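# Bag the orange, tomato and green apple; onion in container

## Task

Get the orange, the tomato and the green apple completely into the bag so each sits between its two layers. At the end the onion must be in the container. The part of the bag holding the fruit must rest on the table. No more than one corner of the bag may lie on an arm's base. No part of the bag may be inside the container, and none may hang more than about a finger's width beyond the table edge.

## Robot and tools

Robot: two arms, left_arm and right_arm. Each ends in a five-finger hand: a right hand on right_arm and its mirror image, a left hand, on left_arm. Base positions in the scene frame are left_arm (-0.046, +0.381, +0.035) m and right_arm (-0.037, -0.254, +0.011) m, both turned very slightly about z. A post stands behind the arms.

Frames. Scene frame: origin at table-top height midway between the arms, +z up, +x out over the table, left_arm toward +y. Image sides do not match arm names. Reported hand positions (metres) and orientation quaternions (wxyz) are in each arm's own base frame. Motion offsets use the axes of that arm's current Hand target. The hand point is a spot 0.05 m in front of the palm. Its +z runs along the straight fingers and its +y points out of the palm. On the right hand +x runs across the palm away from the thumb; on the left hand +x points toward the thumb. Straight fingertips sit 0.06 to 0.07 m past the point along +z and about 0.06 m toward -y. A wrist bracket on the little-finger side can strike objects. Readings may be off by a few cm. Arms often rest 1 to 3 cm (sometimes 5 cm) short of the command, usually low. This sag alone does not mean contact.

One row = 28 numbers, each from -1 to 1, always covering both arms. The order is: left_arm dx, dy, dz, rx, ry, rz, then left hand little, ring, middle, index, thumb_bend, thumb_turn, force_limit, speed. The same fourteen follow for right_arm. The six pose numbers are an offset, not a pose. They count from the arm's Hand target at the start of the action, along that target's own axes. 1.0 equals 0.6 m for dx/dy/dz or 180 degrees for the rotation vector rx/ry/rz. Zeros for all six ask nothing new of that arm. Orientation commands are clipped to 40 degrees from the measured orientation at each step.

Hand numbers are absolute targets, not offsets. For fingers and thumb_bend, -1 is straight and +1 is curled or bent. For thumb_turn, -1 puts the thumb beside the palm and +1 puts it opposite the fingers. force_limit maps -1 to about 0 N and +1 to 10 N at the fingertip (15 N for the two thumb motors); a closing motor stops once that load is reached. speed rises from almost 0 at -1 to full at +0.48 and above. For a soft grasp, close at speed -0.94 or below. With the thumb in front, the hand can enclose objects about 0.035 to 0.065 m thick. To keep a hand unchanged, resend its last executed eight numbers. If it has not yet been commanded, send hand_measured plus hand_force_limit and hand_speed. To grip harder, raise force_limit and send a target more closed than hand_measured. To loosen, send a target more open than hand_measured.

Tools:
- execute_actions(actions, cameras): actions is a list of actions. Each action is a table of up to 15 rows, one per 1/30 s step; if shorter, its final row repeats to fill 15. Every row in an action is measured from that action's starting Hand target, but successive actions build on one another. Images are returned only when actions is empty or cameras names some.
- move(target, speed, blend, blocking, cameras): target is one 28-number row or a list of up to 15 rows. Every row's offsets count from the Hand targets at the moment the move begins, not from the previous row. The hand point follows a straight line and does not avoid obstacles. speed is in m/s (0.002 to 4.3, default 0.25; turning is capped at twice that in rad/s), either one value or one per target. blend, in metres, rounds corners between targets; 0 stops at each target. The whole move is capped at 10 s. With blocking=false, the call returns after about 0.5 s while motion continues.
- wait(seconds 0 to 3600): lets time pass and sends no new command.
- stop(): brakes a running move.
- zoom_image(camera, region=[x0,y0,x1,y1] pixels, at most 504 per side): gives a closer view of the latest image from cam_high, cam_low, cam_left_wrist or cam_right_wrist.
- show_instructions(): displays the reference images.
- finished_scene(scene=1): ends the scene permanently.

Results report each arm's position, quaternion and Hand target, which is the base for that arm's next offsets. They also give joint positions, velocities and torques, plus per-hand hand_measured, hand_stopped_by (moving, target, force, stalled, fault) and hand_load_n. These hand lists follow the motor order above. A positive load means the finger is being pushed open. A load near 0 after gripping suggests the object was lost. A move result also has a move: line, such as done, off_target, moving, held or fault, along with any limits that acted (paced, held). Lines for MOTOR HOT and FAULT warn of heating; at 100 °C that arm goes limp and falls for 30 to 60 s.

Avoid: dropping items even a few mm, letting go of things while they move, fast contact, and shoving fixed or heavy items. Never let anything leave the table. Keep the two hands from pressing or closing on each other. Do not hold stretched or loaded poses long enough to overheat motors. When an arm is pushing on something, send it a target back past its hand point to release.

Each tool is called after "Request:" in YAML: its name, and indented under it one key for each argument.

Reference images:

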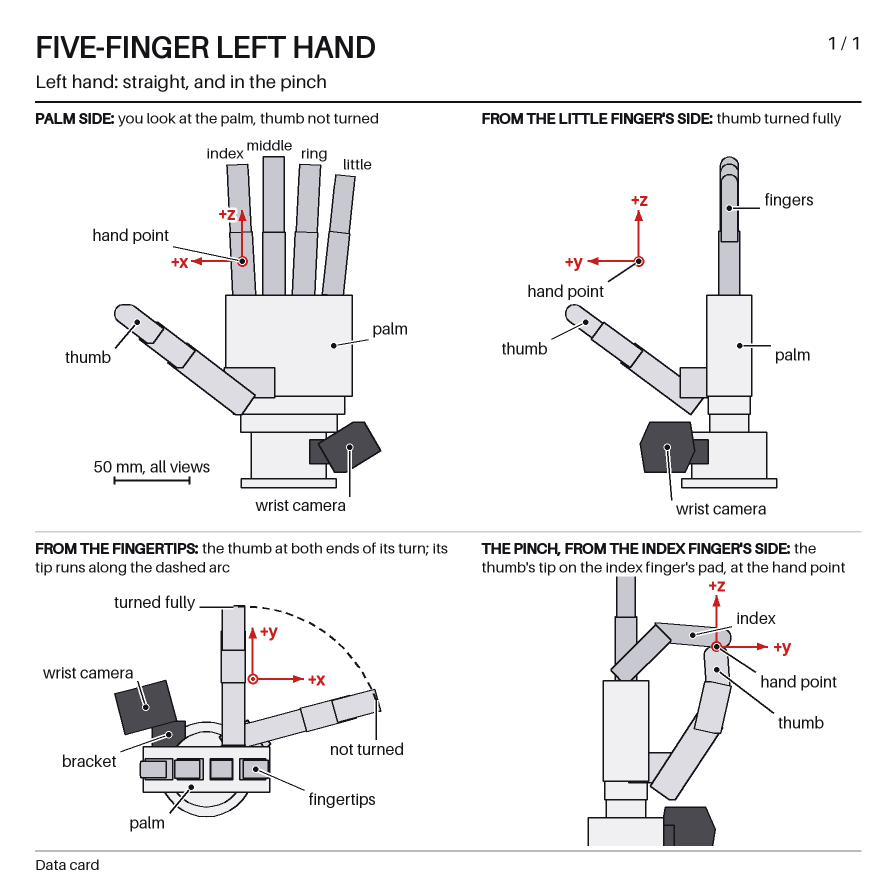

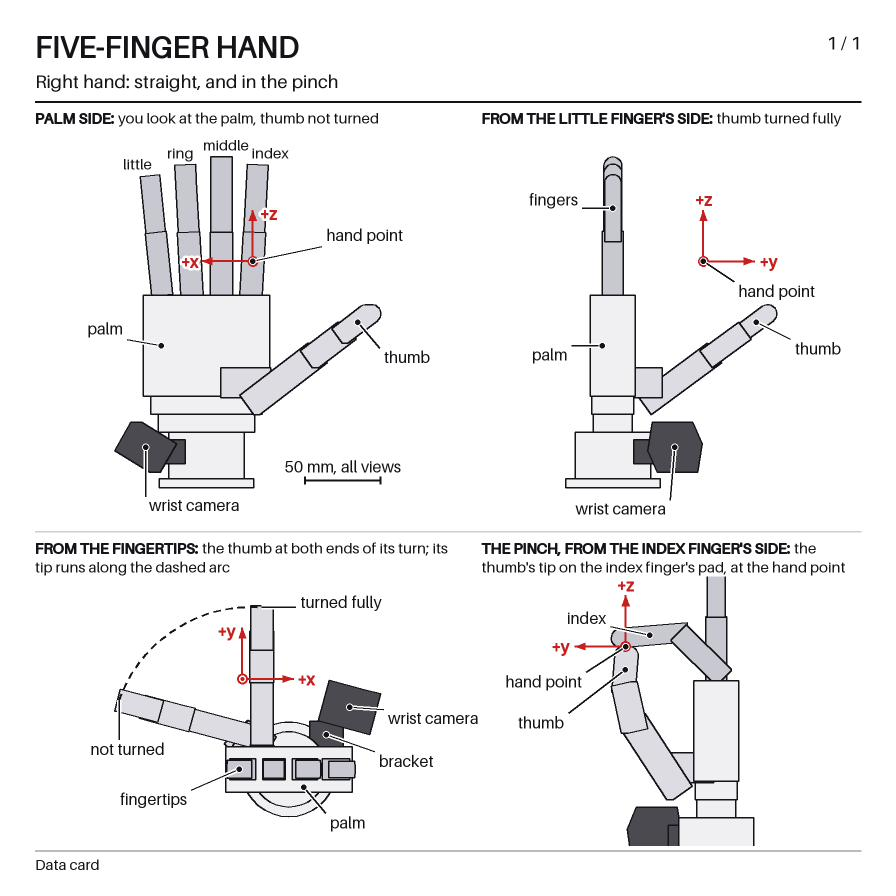

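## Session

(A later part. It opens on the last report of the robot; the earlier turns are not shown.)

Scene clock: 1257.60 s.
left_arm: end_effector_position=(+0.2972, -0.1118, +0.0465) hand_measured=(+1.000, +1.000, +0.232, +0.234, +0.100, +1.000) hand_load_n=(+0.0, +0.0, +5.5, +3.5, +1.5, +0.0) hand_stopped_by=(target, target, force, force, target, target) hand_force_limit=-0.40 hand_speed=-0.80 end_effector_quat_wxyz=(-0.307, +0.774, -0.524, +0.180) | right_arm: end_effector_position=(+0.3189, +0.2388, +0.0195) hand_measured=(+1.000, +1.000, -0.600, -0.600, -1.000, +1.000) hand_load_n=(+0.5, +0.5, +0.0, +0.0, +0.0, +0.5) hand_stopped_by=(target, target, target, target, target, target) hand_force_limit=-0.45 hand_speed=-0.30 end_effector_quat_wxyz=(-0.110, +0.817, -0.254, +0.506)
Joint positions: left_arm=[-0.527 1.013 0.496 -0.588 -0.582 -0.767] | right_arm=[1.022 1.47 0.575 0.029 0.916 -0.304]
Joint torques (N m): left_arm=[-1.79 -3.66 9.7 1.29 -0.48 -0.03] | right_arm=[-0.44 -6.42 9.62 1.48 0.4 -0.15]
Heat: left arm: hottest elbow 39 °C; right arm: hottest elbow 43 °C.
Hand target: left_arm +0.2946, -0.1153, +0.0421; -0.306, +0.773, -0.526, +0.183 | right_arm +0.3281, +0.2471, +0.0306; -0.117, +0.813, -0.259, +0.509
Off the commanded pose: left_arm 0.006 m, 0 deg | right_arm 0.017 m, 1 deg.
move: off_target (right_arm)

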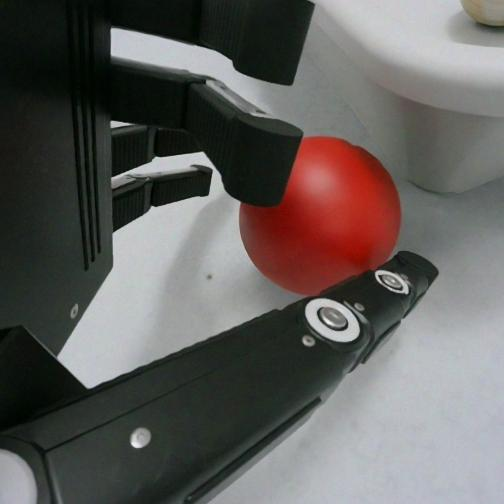

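Request:
move:
  target:
    - [0,0,0,0,0,0,1,1,0.25,0.25,0.1,1,-0.4,-0.8,0,0,0,0,0,0,1,1,0.35,0.35,-1,1,-0.45,-0.85]
  speed: 0.03
  cameras: ["cam_right_wrist","cam_high"]

Request:
zoom_image:
  camera: "cam_high"
  region: [200, 110, 330, 240]

Scene clock: 1260.17 s.
left_arm: end_effector_position=(+0.2972, -0.1118, +0.0465) hand_measured=(+1.000, +1.000, +0.232, +0.234, +0.100, +1.000) hand_load_n=(+0.0, +0.5, +5.5, +3.5, +1.5, -0.5) hand_stopped_by=(target, target, force, force, target, target) hand_force_limit=-0.40 hand_speed=-0.80 end_effector_quat_wxyz=(-0.307, +0.774, -0.524, +0.180) | right_arm: end_effector_position=(+0.3189, +0.2388, +0.0195) hand_measured=(+1.000, +1.000, +0.052, +0.108, -1.000, +1.000) hand_load_n=(+0.0, +0.0, +1.5, +3.5, +1.5, +0.5) hand_stopped_by=(target, target, force, force, target, target) hand_force_limit=-0.45 hand_speed=-0.85 end_effector_quat_wxyz=(-0.110, +0.817, -0.254, +0.506)
Joint positions: left_arm=[-0.527 1.013 0.496 -0.588 -0.582 -0.767] | right_arm=[1.022 1.47 0.575 0.029 0.916 -0.304]
Joint torques (N m): left_arm=[-1.79 -3.6 9.72 1.29 -0.48 -0.03] | right_arm=[-0.44 -6.36 9.62 1.47 0.4 -0.16]
Heat: left arm: hottest elbow 39 °C; right arm: hottest elbow 43 °C.
Hand target: left_arm +0.2946, -0.1153, +0.0421; -0.306, +0.773, -0.526, +0.183 | right_arm +0.3281, +0.2471, +0.0306; -0.118, +0.813, -0.259, +0.509
Off the commanded pose: left_arm 0.006 m, 0 deg | right_arm 0.017 m, 1 deg.
move: done
Images, in order (width x height): cam_high 504x504, cam_right_wrist 504x504.

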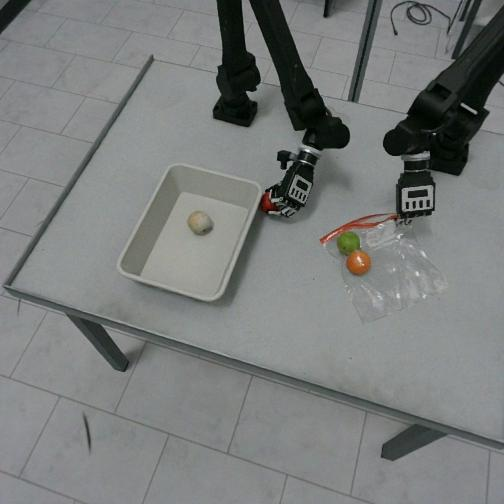

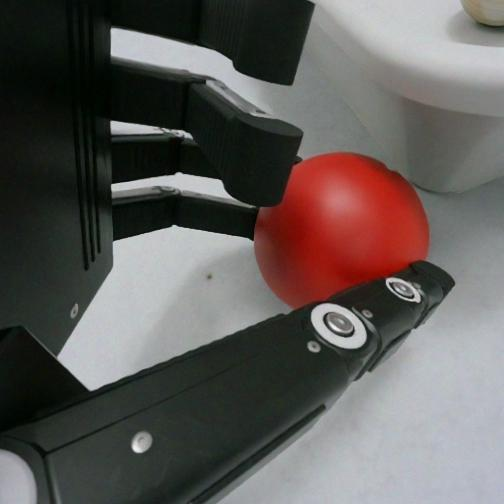

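Scaled by 3.877.

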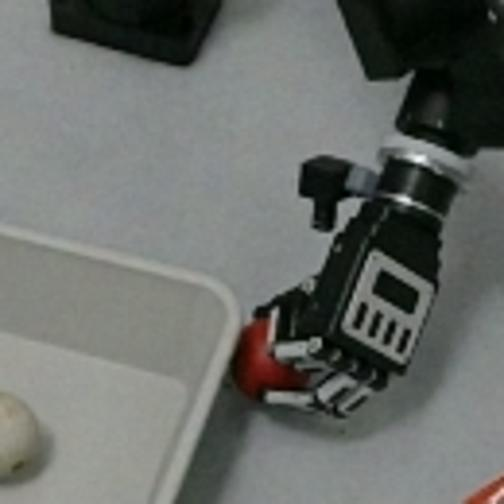

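Request:
move:
  target:
    - [0,0,0,0,0,0,1,1,0.25,0.25,0.1,1,-0.4,-0.8,0,0,0,0,0,0,1,1,0.4,0.4,-1,1,-0.42,-0.85]
  speed: 0.03
  cameras: ["cam_right_wrist"]

Scene clock: 1261.23 s.
left_arm: end_effector_position=(+0.2972, -0.1118, +0.0465) hand_measured=(+1.000, +1.000, +0.232, +0.234, +0.100, +1.000) hand_load_n=(+0.0, +0.5, +5.5, +4.0, +2.0, -0.5) hand_stopped_by=(target, target, force, force, target, target) hand_force_limit=-0.40 hand_speed=-0.80 end_effector_quat_wxyz=(-0.307, +0.774, -0.524, +0.180) | right_arm: end_effector_position=(+0.3189, +0.2388, +0.0195) hand_measured=(+1.000, +1.000, +0.078, +0.108, -1.000, +1.000) hand_load_n=(+0.0, +0.0, +3.5, +3.0, +2.0, +0.5) hand_stopped_by=(target, target, force, force, target, target) hand_force_limit=-0.42 hand_speed=-0.85 end_effector_quat_wxyz=(-0.110, +0.817, -0.254, +0.506)
Joint positions: left_arm=[-0.527 1.013 0.496 -0.588 -0.582 -0.767] | right_arm=[1.022 1.47 0.575 0.029 0.916 -0.304]
Joint torques (N m): left_arm=[-1.79 -3.6 9.72 1.28 -0.48 -0.03] | right_arm=[-0.44 -6.36 9.62 1.48 0.4 -0.16]
Heat: left arm: hottest elbow 39 °C; right arm: hottest elbow 43 °C.
Hand target: left_arm +0.2946, -0.1153, +0.0421; -0.306, +0.773, -0.526, +0.183 | right_arm +0.3281, +0.2471, +0.0306; -0.118, +0.813, -0.259, +0.509
Off the commanded pose: left_arm 0.006 m, 0 deg | right_arm 0.017 m, 1 deg.
move: done

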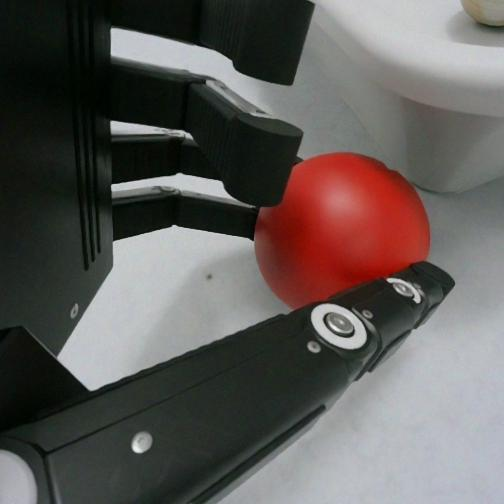

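Request:
move:
  target:
    - [0,0,0,0,0,0,1,1,0.25,0.25,0.1,1,-0.4,-0.8,0.1825,-0.1277,-0.1148,0,0,0,1,1,0.4,0.4,-1,1,-0.42,-0.85]
  speed: 0.08
  cameras: ["cam_right_wrist","cam_high"]

Scene clock: 1267.07 s.
left_arm: end_effector_position=(+0.2972, -0.1118, +0.0465) hand_measured=(+1.000, +1.000, +0.232, +0.234, +0.100, +1.000) hand_load_n=(+0.0, +0.0, +6.0, +4.0, +1.5, +0.0) hand_stopped_by=(target, target, force, force, target, target) hand_force_limit=-0.40 hand_speed=-0.80 end_effector_quat_wxyz=(-0.307, +0.774, -0.524, +0.180) | right_arm: end_effector_position=(+0.3243, +0.2466, +0.1645) hand_measured=(+1.000, +1.000, +0.078, +0.108, -1.000, +1.000) hand_load_n=(+0.0, +0.0, +4.0, +3.5, +2.0, +1.0) hand_stopped_by=(target, target, force, force, target, target) hand_force_limit=-0.42 hand_speed=-0.85 end_effector_quat_wxyz=(-0.103, +0.819, -0.252, +0.506)
Joint positions: left_arm=[-0.527 1.013 0.496 -0.588 -0.582 -0.767] | right_arm=[1.022 1.208 0.814 -0.489 0.921 -0.302]
Joint torques (N m): left_arm=[-1.73 -3.66 9.72 1.29 -0.48 -0.03] | right_arm=[0.79 -5.25 12.89 1.46 0.58 -0.03]
Heat: left arm: hottest elbow 39 °C; right arm: hottest elbow 43 °C.
Hand target: left_arm +0.2946, -0.1153, +0.0421; -0.306, +0.773, -0.526, +0.183 | right_arm +0.3282, +0.2572, +0.1807; -0.118, +0.813, -0.259, +0.509
Off the commanded pose: left_arm 0.006 m, 0 deg | right_arm 0.020 m, 2 deg.
move: off_target (right_arm)
Images, in order (width x height): cam_high 504x504, cam_right_wrist 504x504.

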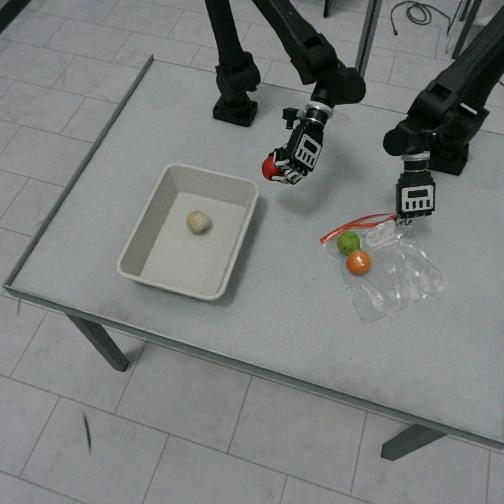

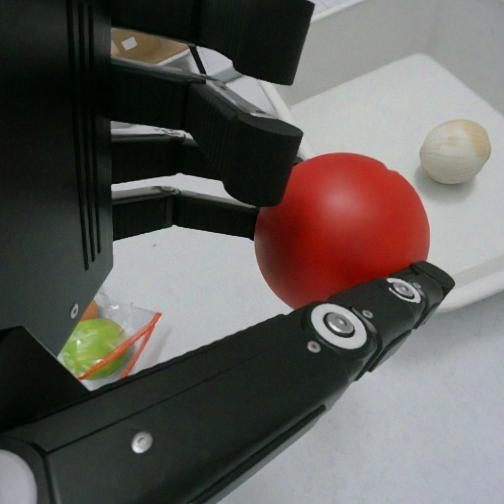

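Request:
move:
  target:
    - [0,0,0,0,0,0,1,1,0.25,0.25,0.1,1,-0.4,-0.8,-0.0675,-0.1185,-0.0293,0.2170,-0.4043,0.0100,1,1,0.4,0.4,-1,1,-0.42,-0.85]
    - [0,0,0,0,0,0,1,1,0.25,0.25,0.1,1,-0.4,-0.8,-0.2425,-0.272,-0.024,0.2170,-0.4043,0.0100,1,1,0.4,0.4,-1,1,-0.42,-0.85]
  speed: [0.2, 0.12]
  blend: [0.03, 0]
  cameras: ["all"]

Request:
zoom_image:
  camera: "cam_right_wrist"
  region: [200, 50, 504, 354]

Request:
zoom_image:
  camera: "cam_high"
  region: [300, 140, 420, 260]

Scene clock: 1274.90 s.
left_arm: end_effector_position=(+0.2972, -0.1118, +0.0465) hand_measured=(+1.000, +1.000, +0.232, +0.234, +0.100, +1.000) hand_load_n=(+0.0, +0.0, +5.5, +4.0, +1.5, +0.0) hand_stopped_by=(target, target, force, force, target, target) hand_force_limit=-0.40 hand_speed=-0.80 end_effector_quat_wxyz=(-0.307, +0.774, -0.524, +0.180) | right_arm: end_effector_position=(+0.3024, +0.4598, +0.1381) hand_measured=(+1.000, +1.000, +0.078, +0.108, -1.000, +1.000) hand_load_n=(+0.0, +0.0, +3.5, +3.0, +2.0, +0.5) hand_stopped_by=(target, target, force, force, target, target) hand_force_limit=-0.42 hand_speed=-0.85 end_effector_quat_wxyz=(-0.489, +0.872, +0.016, -0.022)
Joint positions: left_arm=[-0.527 1.013 0.496 -0.588 -0.582 -0.767] | right_arm=[0.762 1.541 1.08 -0.297 -0.712 -0.529]
Joint torques (N m): left_arm=[-1.79 -3.55 9.7 1.29 -0.49 -0.03] | right_arm=[0.56 -8.12 13.23 2.88 -0.27 0.04]
Heat: left arm: hottest elbow 39 °C; right arm: hottest elbow 44 °C.
Hand target: left_arm +0.2946, -0.1153, +0.0421; -0.306, +0.773, -0.526, +0.183 | right_arm +0.3141, +0.4736, +0.1501; -0.500, +0.866, +0.021, -0.011
Off the commanded pose: left_arm 0.006 m, 0 deg | right_arm 0.022 m, 2 deg.
move: off_target (right_arm)

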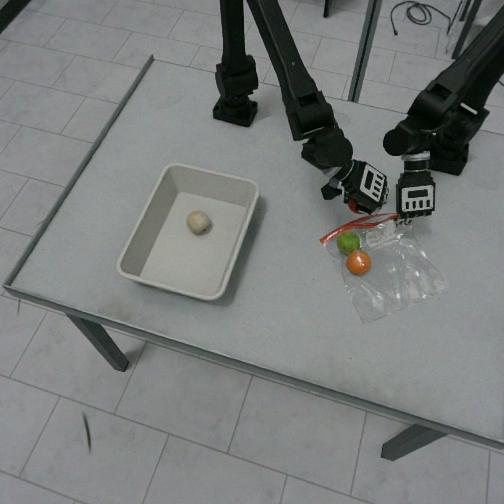

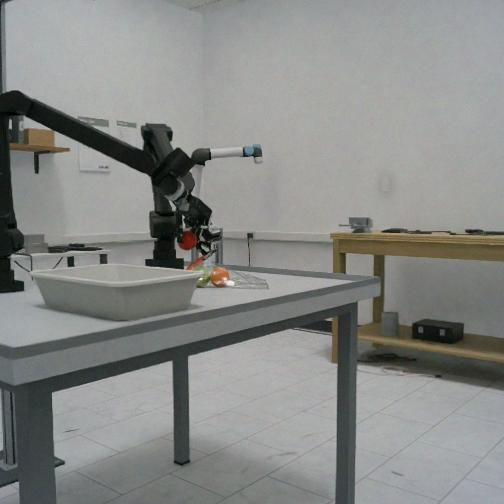

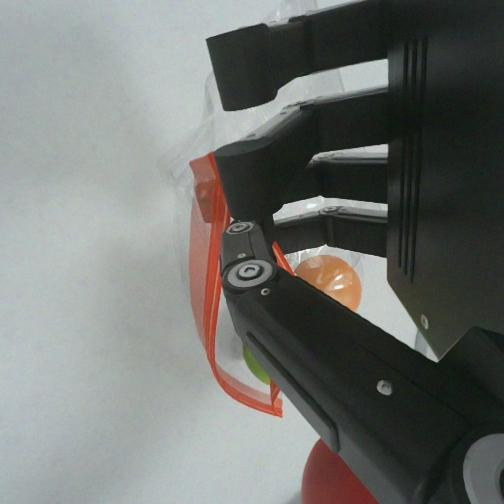

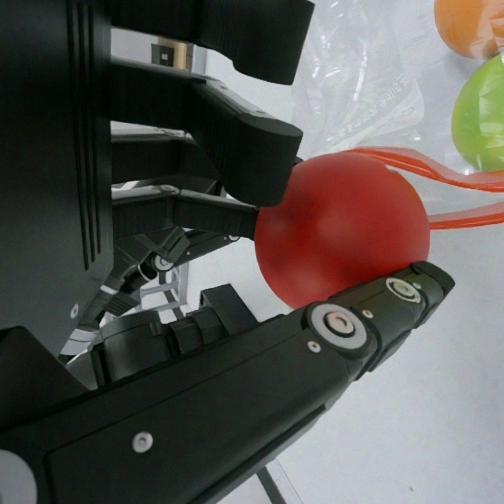

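Scaled by 1.658.

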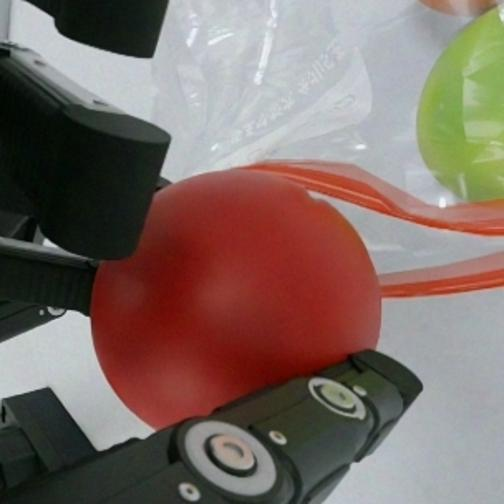

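Scaled by 4.200.

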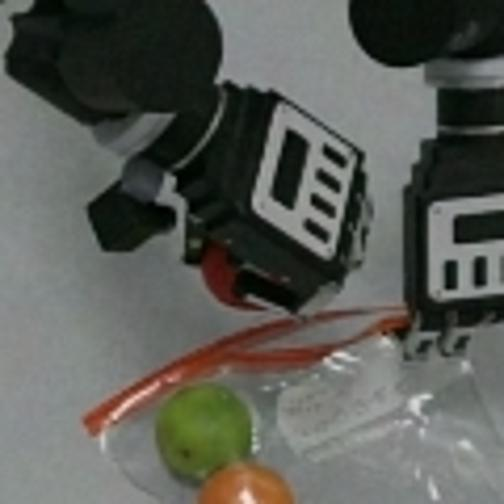

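Request:
move:
  target:
    - [0,0,0,-0.0017,-0.0296,-0.0331,1,1,0.25,0.25,0.1,1,-0.4,-0.8,0,0,0,0,0,0,1,1,0.4,0.4,-1,1,-0.42,-0.85]
  speed: 0.1
  cameras: ["all"]

Request:
zoom_image:
  camera: "cam_right_wrist"
  region: [200, 50, 504, 354]

Request:
zoom_image:
  camera: "cam_high"
  region: [300, 140, 420, 260]

Scene clock: 1280.37 s.
left_arm: end_effector_position=(+0.2868, -0.1056, +0.0339) hand_measured=(+1.000, +1.000, +0.232, +0.234, +0.100, +1.000) hand_load_n=(+0.0, +0.0, +5.5, +3.5, +2.0, -0.5) hand_stopped_by=(target, target, force, force, target, target) hand_force_limit=-0.40 hand_speed=-0.80 end_effector_quat_wxyz=(-0.319, +0.808, -0.471, +0.153) | right_arm: end_effector_position=(+0.3024, +0.4598, +0.1381) hand_measured=(+1.000, +1.000, +0.078, +0.108, -1.000, +1.000) hand_load_n=(+0.0, +0.0, +4.0, +3.0, +1.5, +0.5) hand_stopped_by=(target, target, force, force, target, target) hand_force_limit=-0.42 hand_speed=-0.85 end_effector_quat_wxyz=(-0.489, +0.872, +0.016, -0.022)
Joint positions: left_arm=[-0.563 1.055 0.496 -0.673 -0.651 -0.965] | right_arm=[0.762 1.541 1.08 -0.297 -0.712 -0.528]
Joint torques (N m): left_arm=[-1.79 -3.19 12.79 0.13 -0.55 -0.01] | right_arm=[0.56 -8.12 13.22 2.88 -0.27 0.03]
Heat: left arm: hottest elbow 39 °C; right arm: hottest elbow 45 °C.
Hand target: left_arm +0.2946, -0.1153, +0.0421; -0.318, +0.807, -0.471, +0.161 | right_arm +0.3141, +0.4736, +0.1501; -0.500, +0.866, +0.020, -0.011
Off the commanded pose: left_arm 0.015 m, 1 deg | right_arm 0.022 m, 2 deg.
move: off_target (left_arm)

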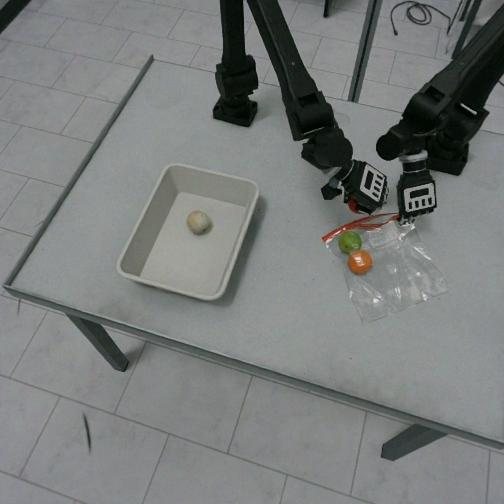

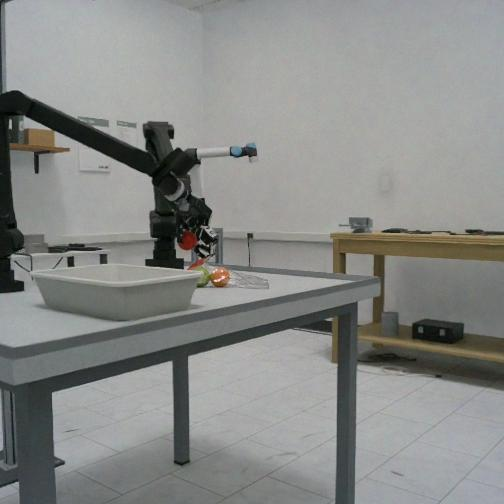

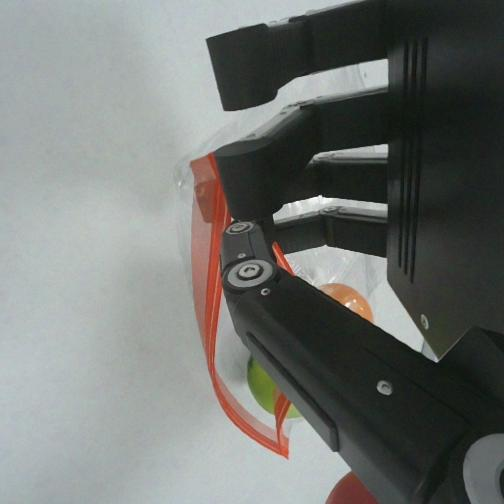

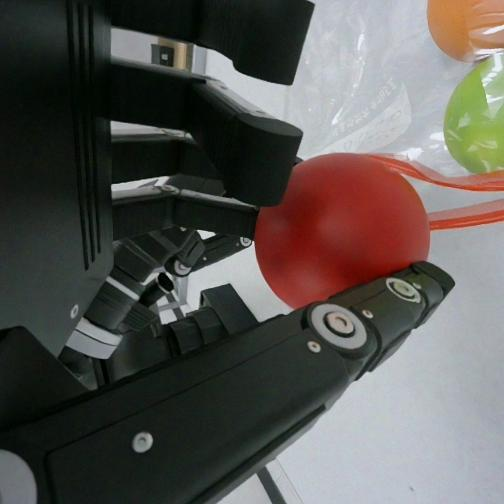

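Scaled by 1.658.

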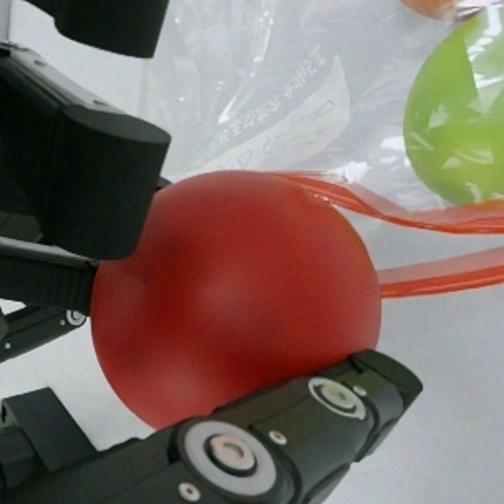

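Scaled by 4.200.

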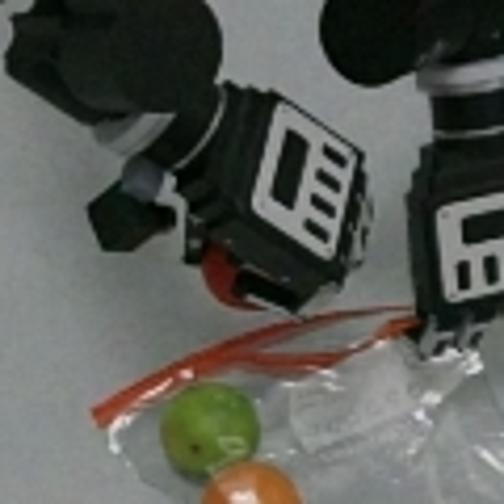

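Request:
move:
  target:
    - [-0.0013,-0.0222,-0.0248,0,0,0,1,1,0.25,0.25,0.1,1,-0.4,-0.8,0,0,0,0,0,0,1,1,0.4,0.4,-1,1,-0.42,-0.85]
  speed: 0.05
  cameras: ["all"]

Request:
zoom_image:
  camera: "cam_right_wrist"
  region: [200, 50, 504, 354]

Request:
zoom_image:
  camera: "cam_high"
  region: [300, 140, 420, 260]

Scene clock: 1282.47 s.
left_arm: end_effector_position=(+0.2801, -0.1013, +0.0419) hand_measured=(+1.000, +1.000, +0.232, +0.234, +0.100, +1.000) hand_load_n=(+0.0, +0.0, +5.5, +4.0, +2.0, +0.0) hand_stopped_by=(target, target, force, force, target, target) hand_force_limit=-0.40 hand_speed=-0.80 end_effector_quat_wxyz=(-0.319, +0.808, -0.476, +0.137) | right_arm: end_effector_position=(+0.3024, +0.4598, +0.1381) hand_measured=(+1.000, +1.000, +0.078, +0.108, -1.000, +1.000) hand_load_n=(+0.0, +0.0, +4.0, +3.0, +1.5, +0.5) hand_stopped_by=(target, target, force, force, target, target) hand_force_limit=-0.42 hand_speed=-0.85 end_effector_quat_wxyz=(-0.489, +0.872, +0.016, -0.022)
Joint positions: left_arm=[-0.563 1.036 0.516 -0.746 -0.651 -0.965] | right_arm=[0.762 1.541 1.08 -0.297 -0.712 -0.528]
Joint torques (N m): left_arm=[-1.67 -4.6 14.32 0.16 -0.54 -0.02] | right_arm=[0.62 -8.12 13.23 2.88 -0.27 0.03]
Heat: left arm: hottest elbow 39 °C; right arm: hottest elbow 45 °C.
Hand target: left_arm +0.2947, -0.1153, +0.0622; -0.318, +0.807, -0.471, +0.161 | right_arm +0.3141, +0.4736, +0.1501; -0.500, +0.866, +0.020, -0.011
Off the commanded pose: left_arm 0.029 m, 3 deg | right_arm 0.022 m, 2 deg.
move: off_target (left_arm)

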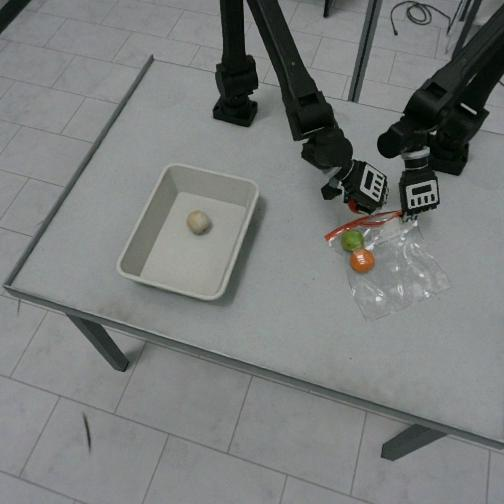

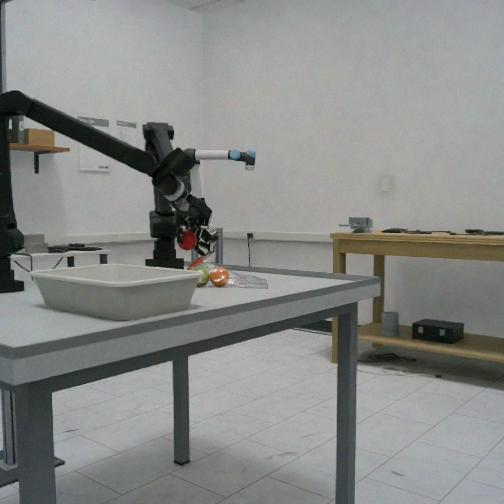

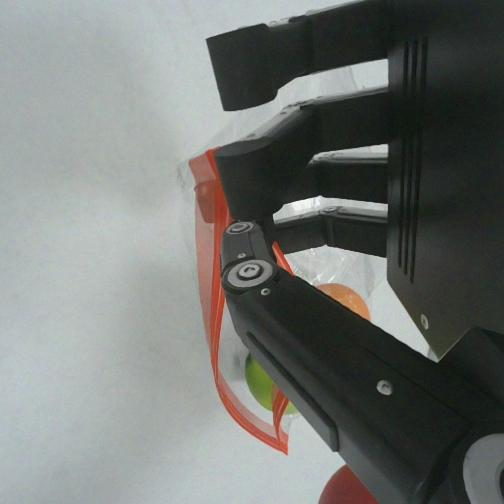

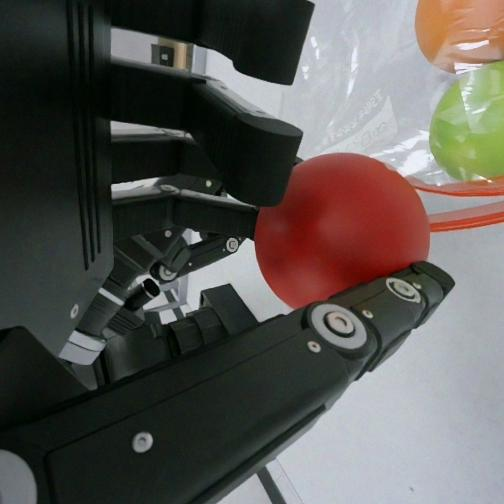

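Scaled by 1.658.

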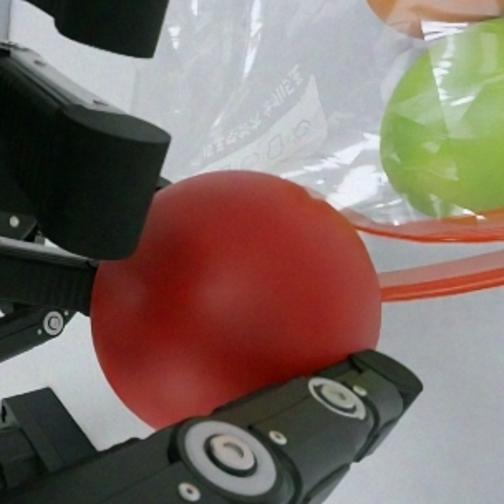

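Scaled by 4.200.

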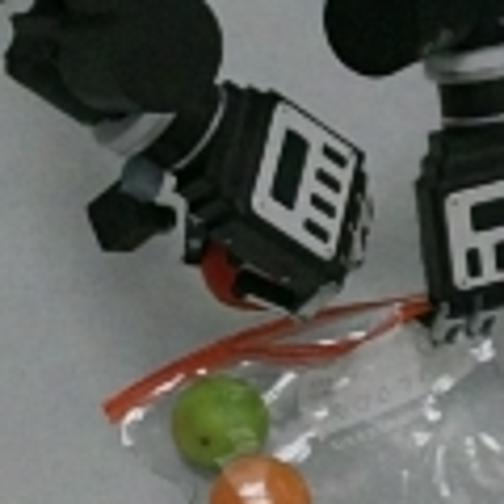

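Request:
move:
  target:
    - [0.0345,-0.0002,0.0145,0,0,0,1,1,0.25,0.25,0.1,1,-0.4,-0.8,0,0,0,0,0,0,1,1,0.4,0.4,-1,1,-0.42,-0.85]
  speed: 0.05
  cameras: ["all"]

Request:
zoom_image:
  camera: "cam_right_wrist"
  region: [200, 50, 504, 354]

Request:
zoom_image:
  camera: "cam_high"
  region: [300, 140, 420, 260]

Scene clock: 1284.77 s.
left_arm: end_effector_position=(+0.2906, -0.1126, +0.0388) hand_measured=(+1.000, +1.000, +0.232, +0.234, +0.100, +1.000) hand_load_n=(+0.0, +0.0, +6.0, +3.5, +2.0, +0.0) hand_stopped_by=(target, target, force, force, target, target) hand_force_limit=-0.40 hand_speed=-0.80 end_effector_quat_wxyz=(-0.319, +0.807, -0.478, +0.135) | right_arm: end_effector_position=(+0.3024, +0.4598, +0.1381) hand_measured=(+1.000, +1.000, +0.078, +0.108, -1.000, +1.000) hand_load_n=(+0.0, +0.5, +4.0, +3.0, +1.5, +0.5) hand_stopped_by=(target, target, force, force, target, target) hand_force_limit=-0.42 hand_speed=-0.85 end_effector_quat_wxyz=(-0.489, +0.872, +0.016, -0.022)
Joint positions: left_arm=[-0.579 1.099 0.548 -0.73 -0.656 -0.982] | right_arm=[0.762 1.541 1.08 -0.297 -0.712 -0.528]
Joint torques (N m): left_arm=[-1.79 -3.78 14.3 0.96 -0.55 -0.02] | right_arm=[0.56 -8.12 13.23 2.88 -0.27 0.03]
Heat: left arm: hottest elbow 39 °C; right arm: hottest elbow 45 °C.
Hand target: left_arm +0.3102, -0.1300, +0.0550; -0.318, +0.807, -0.470, +0.161 | right_arm +0.3141, +0.4736, +0.1501; -0.500, +0.866, +0.020, -0.011
Off the commanded pose: left_arm 0.031 m, 3 deg | right_arm 0.022 m, 2 deg.
move: off_target (left_arm)

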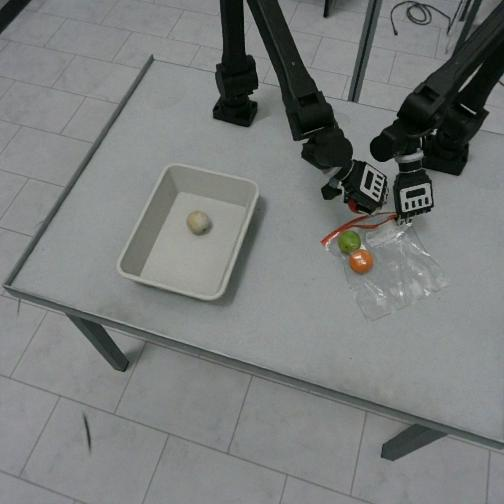

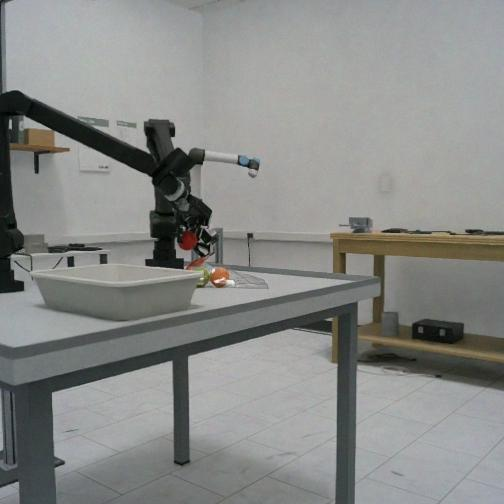

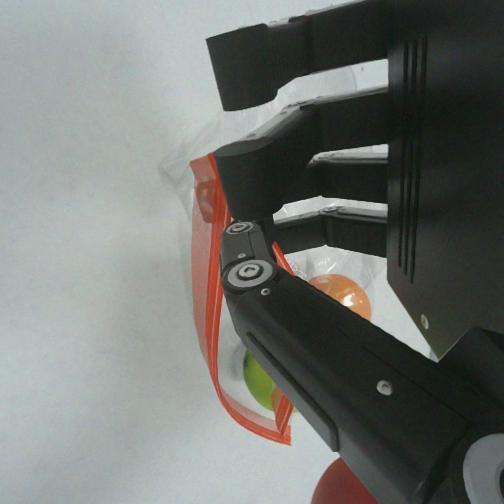

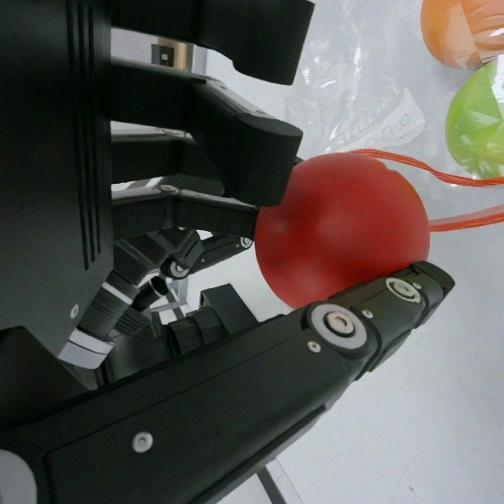

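Scaled by 1.658.

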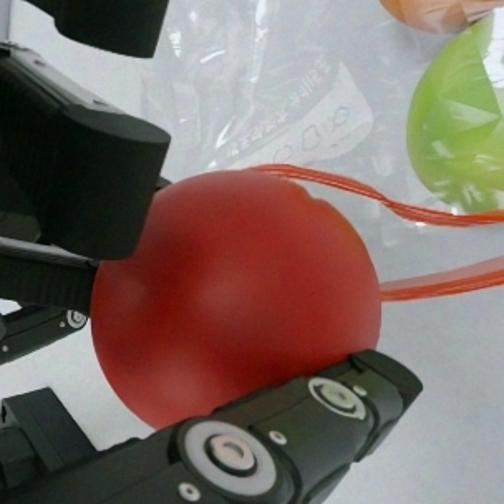

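Scaled by 4.200.

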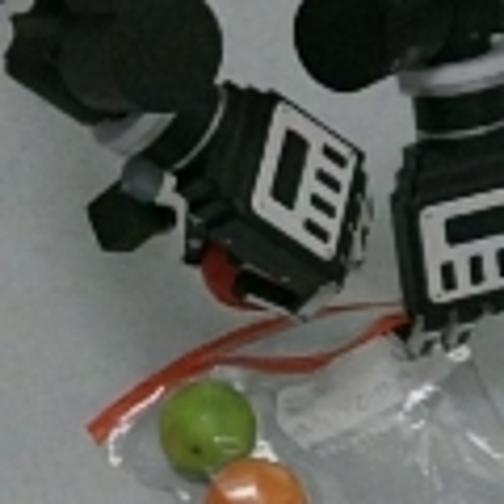

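Request:
move:
  target:
    - [0,0,0,0,0,0,1,1,0.25,0.25,0.1,1,-0.4,-0.8,0.0112,0.0795,0.0493,0,0,0,1,1,0.4,0.4,-1,1,-0.42,-0.85]
  speed: 0.05
  cameras: ["all"]

Request:
zoom_image:
  camera: "cam_right_wrist"
  region: [200, 50, 504, 354]

Request:
zoom_image:
  camera: "cam_left_wrist"
  region: [100, 180, 400, 480]

Scene clock: 1288.23 s.
left_arm: end_effector_position=(+0.2907, -0.1125, +0.0388) hand_measured=(+1.000, +1.000, +0.232, +0.234, +0.100, +1.000) hand_load_n=(+0.0, +0.0, +6.0, +3.5, +2.0, +0.0) hand_stopped_by=(target, target, force, force, target, target) hand_force_limit=-0.40 hand_speed=-0.80 end_effector_quat_wxyz=(-0.319, +0.807, -0.477, +0.135) | right_arm: end_effector_position=(+0.3190, +0.4757, +0.1030) hand_measured=(+1.000, +1.000, +0.078, +0.108, -1.000, +1.000) hand_load_n=(+0.0, +0.0, +4.0, +3.0, +1.5, +0.5) hand_stopped_by=(target, target, force, force, target, target) hand_force_limit=-0.42 hand_speed=-0.85 end_effector_quat_wxyz=(-0.501, +0.865, +0.024, -0.009)
Joint positions: left_arm=[-0.579 1.099 0.548 -0.73 -0.656 -0.983] | right_arm=[0.762 1.63 1.068 -0.155 -0.712 -0.528]
Joint torques (N m): left_arm=[-1.73 -3.9 14.3 0.92 -0.55 -0.03] | right_arm=[0.03 -8.7 8.81 2.95 -0.42 -0.03]
Heat: left arm: hottest elbow 39 °C; right arm: hottest elbow 45 °C.
Hand target: left_arm +0.3102, -0.1300, +0.0550; -0.318, +0.807, -0.470, +0.161 | right_arm +0.3208, +0.4757, +0.0939; -0.500, +0.866, +0.020, -0.011
Off the commanded pose: left_arm 0.031 m, 3 deg | right_arm 0.009 m, 0 deg.
move: done

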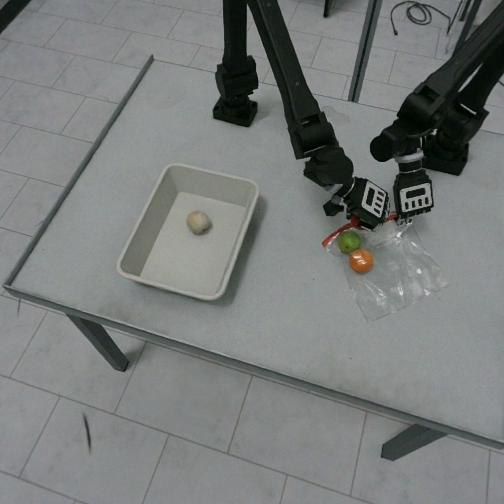

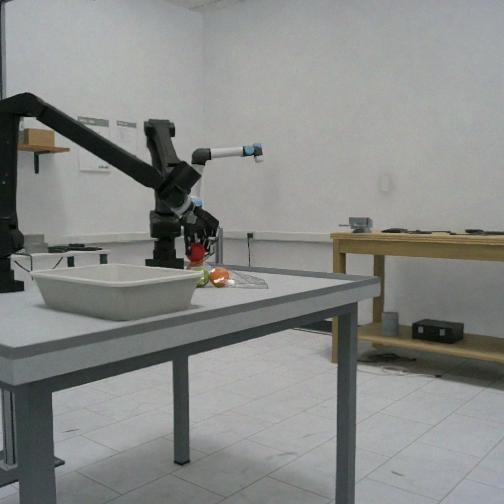

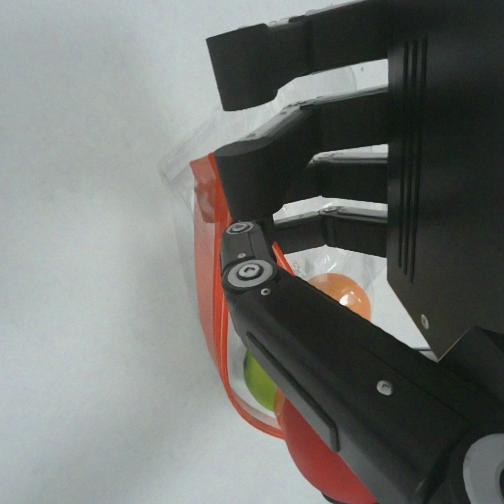

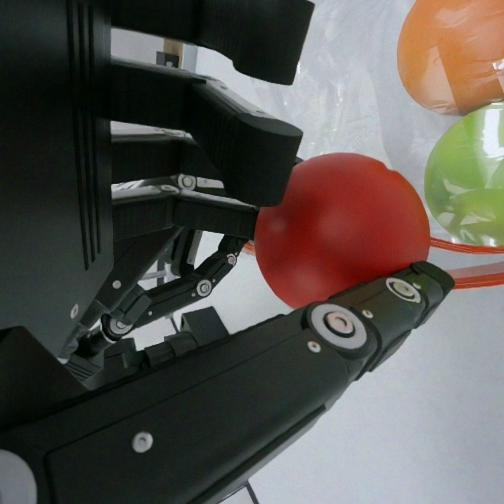

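Scaled by 1.658.

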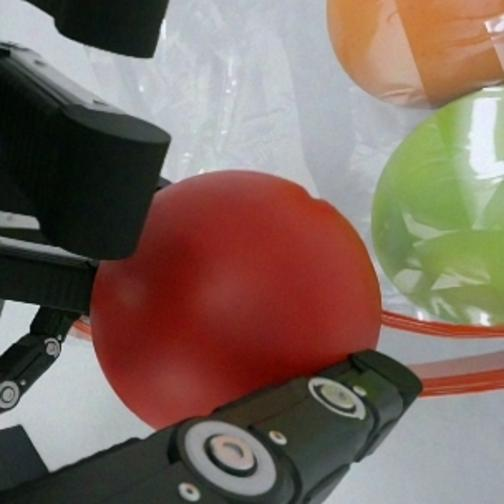

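Scaled by 1.680.

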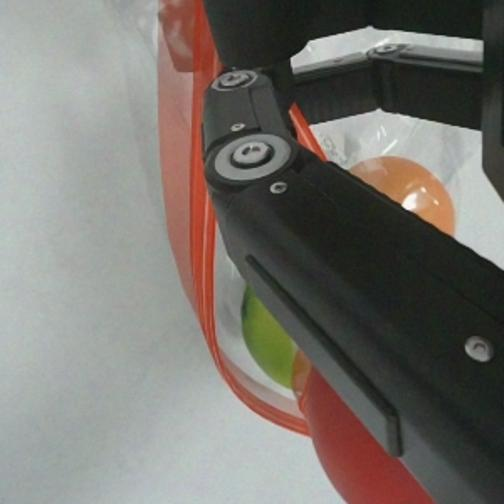

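Request:
move:
  target:
    - [0.0168,-0.0219,0.0186,0,0,0,1,1,0.25,0.25,0.1,1,-0.4,-0.8,0,0,0,0,0,0,1,1,0.4,0.4,-1,1,-0.42,-0.85]
  speed: 0.05
  cameras: ["all"]

Request:
zoom_image:
  camera: "cam_right_wrist"
  region: [200, 50, 504, 354]

Request:
zoom_image:
  camera: "cam_high"
  region: [300, 140, 420, 260]

Scene clock: 1298.40 s.
left_arm: end_effector_position=(+0.3089, -0.1215, +0.0405) hand_measured=(+1.000, +1.000, +0.232, +0.234, +0.100, +1.000) hand_load_n=(+0.0, +0.0, +5.5, +3.5, +1.5, -0.5) hand_stopped_by=(target, target, force, force, target, target) hand_force_limit=-0.40 hand_speed=-0.80 end_effector_quat_wxyz=(-0.319, +0.805, -0.480, +0.143) | right_arm: end_effector_position=(+0.3191, +0.4758, +0.1031) hand_measured=(+1.000, +1.000, +0.078, +0.108, -1.000, +1.000) hand_load_n=(+0.0, +0.0, +4.0, +3.0, +1.5, +0.5) hand_stopped_by=(target, target, force, force, target, target) hand_force_limit=-0.42 hand_speed=-0.85 end_effector_quat_wxyz=(-0.501, +0.865, +0.024, -0.009)
Joint positions: left_arm=[-0.568 1.146 0.581 -0.686 -0.65 -0.956] | right_arm=[0.762 1.63 1.068 -0.155 -0.712 -0.528]
Joint torques (N m): left_arm=[0.15 -4.42 14.16 1.01 -0.35 0.14] | right_arm=[0.09 -8.7 8.8 2.93 -0.42 -0.03]
Heat: left arm: hottest elbow 40 °C; right arm: hottest elbow 45 °C.
Hand target: left_arm +0.3300, -0.1300, +0.0548; -0.318, +0.807, -0.471, +0.161 | right_arm +0.3208, +0.4757, +0.0940; -0.500, +0.866, +0.021, -0.011
Off the commanded pose: left_arm 0.027 m, 2 deg | right_arm 0.009 m, 1 deg.
move: off_target (left_arm)

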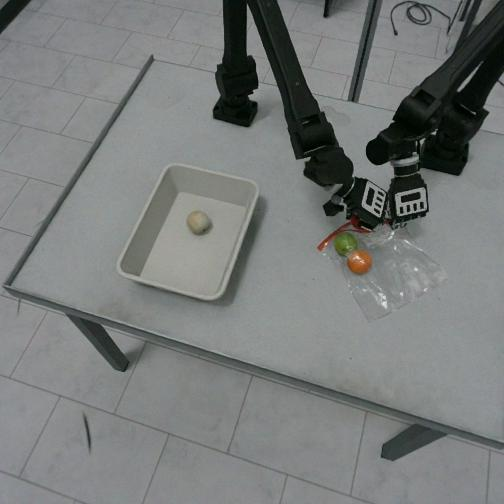

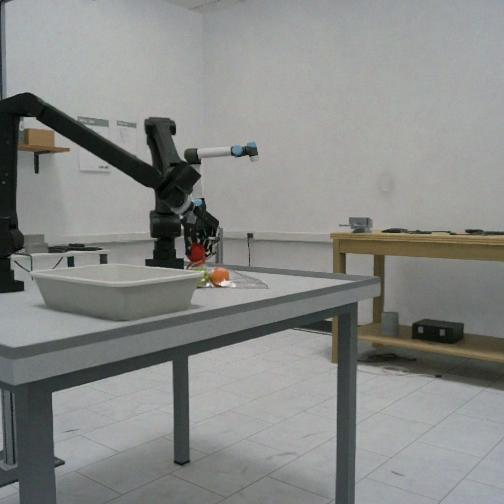

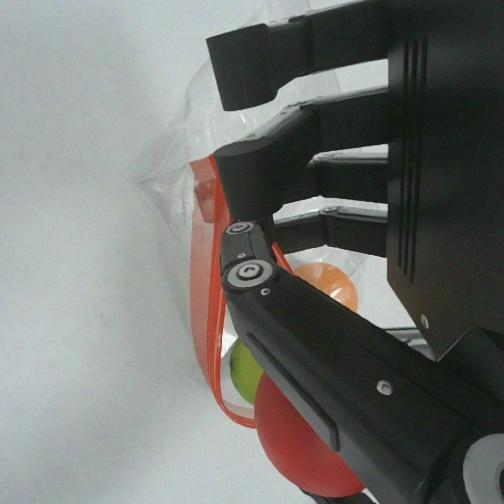

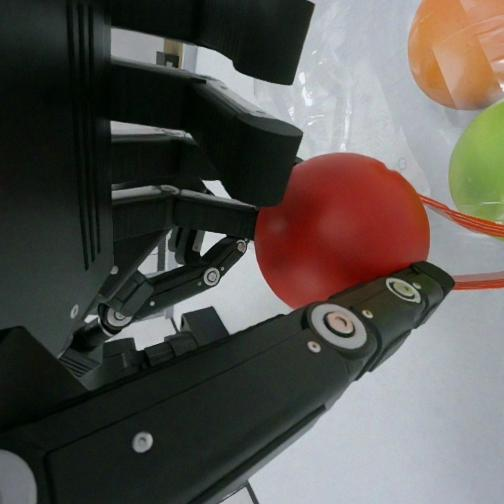

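Scaled by 1.658.

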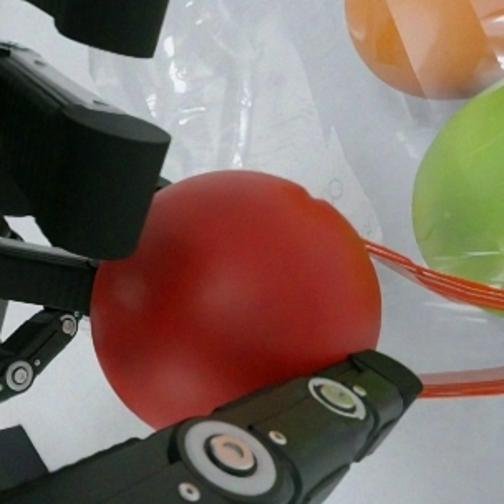

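Scaled by 4.200.

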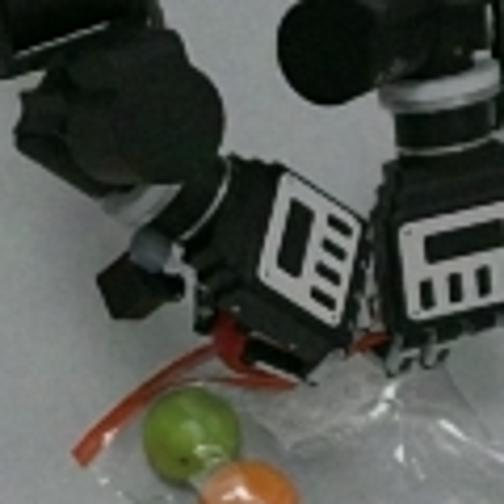

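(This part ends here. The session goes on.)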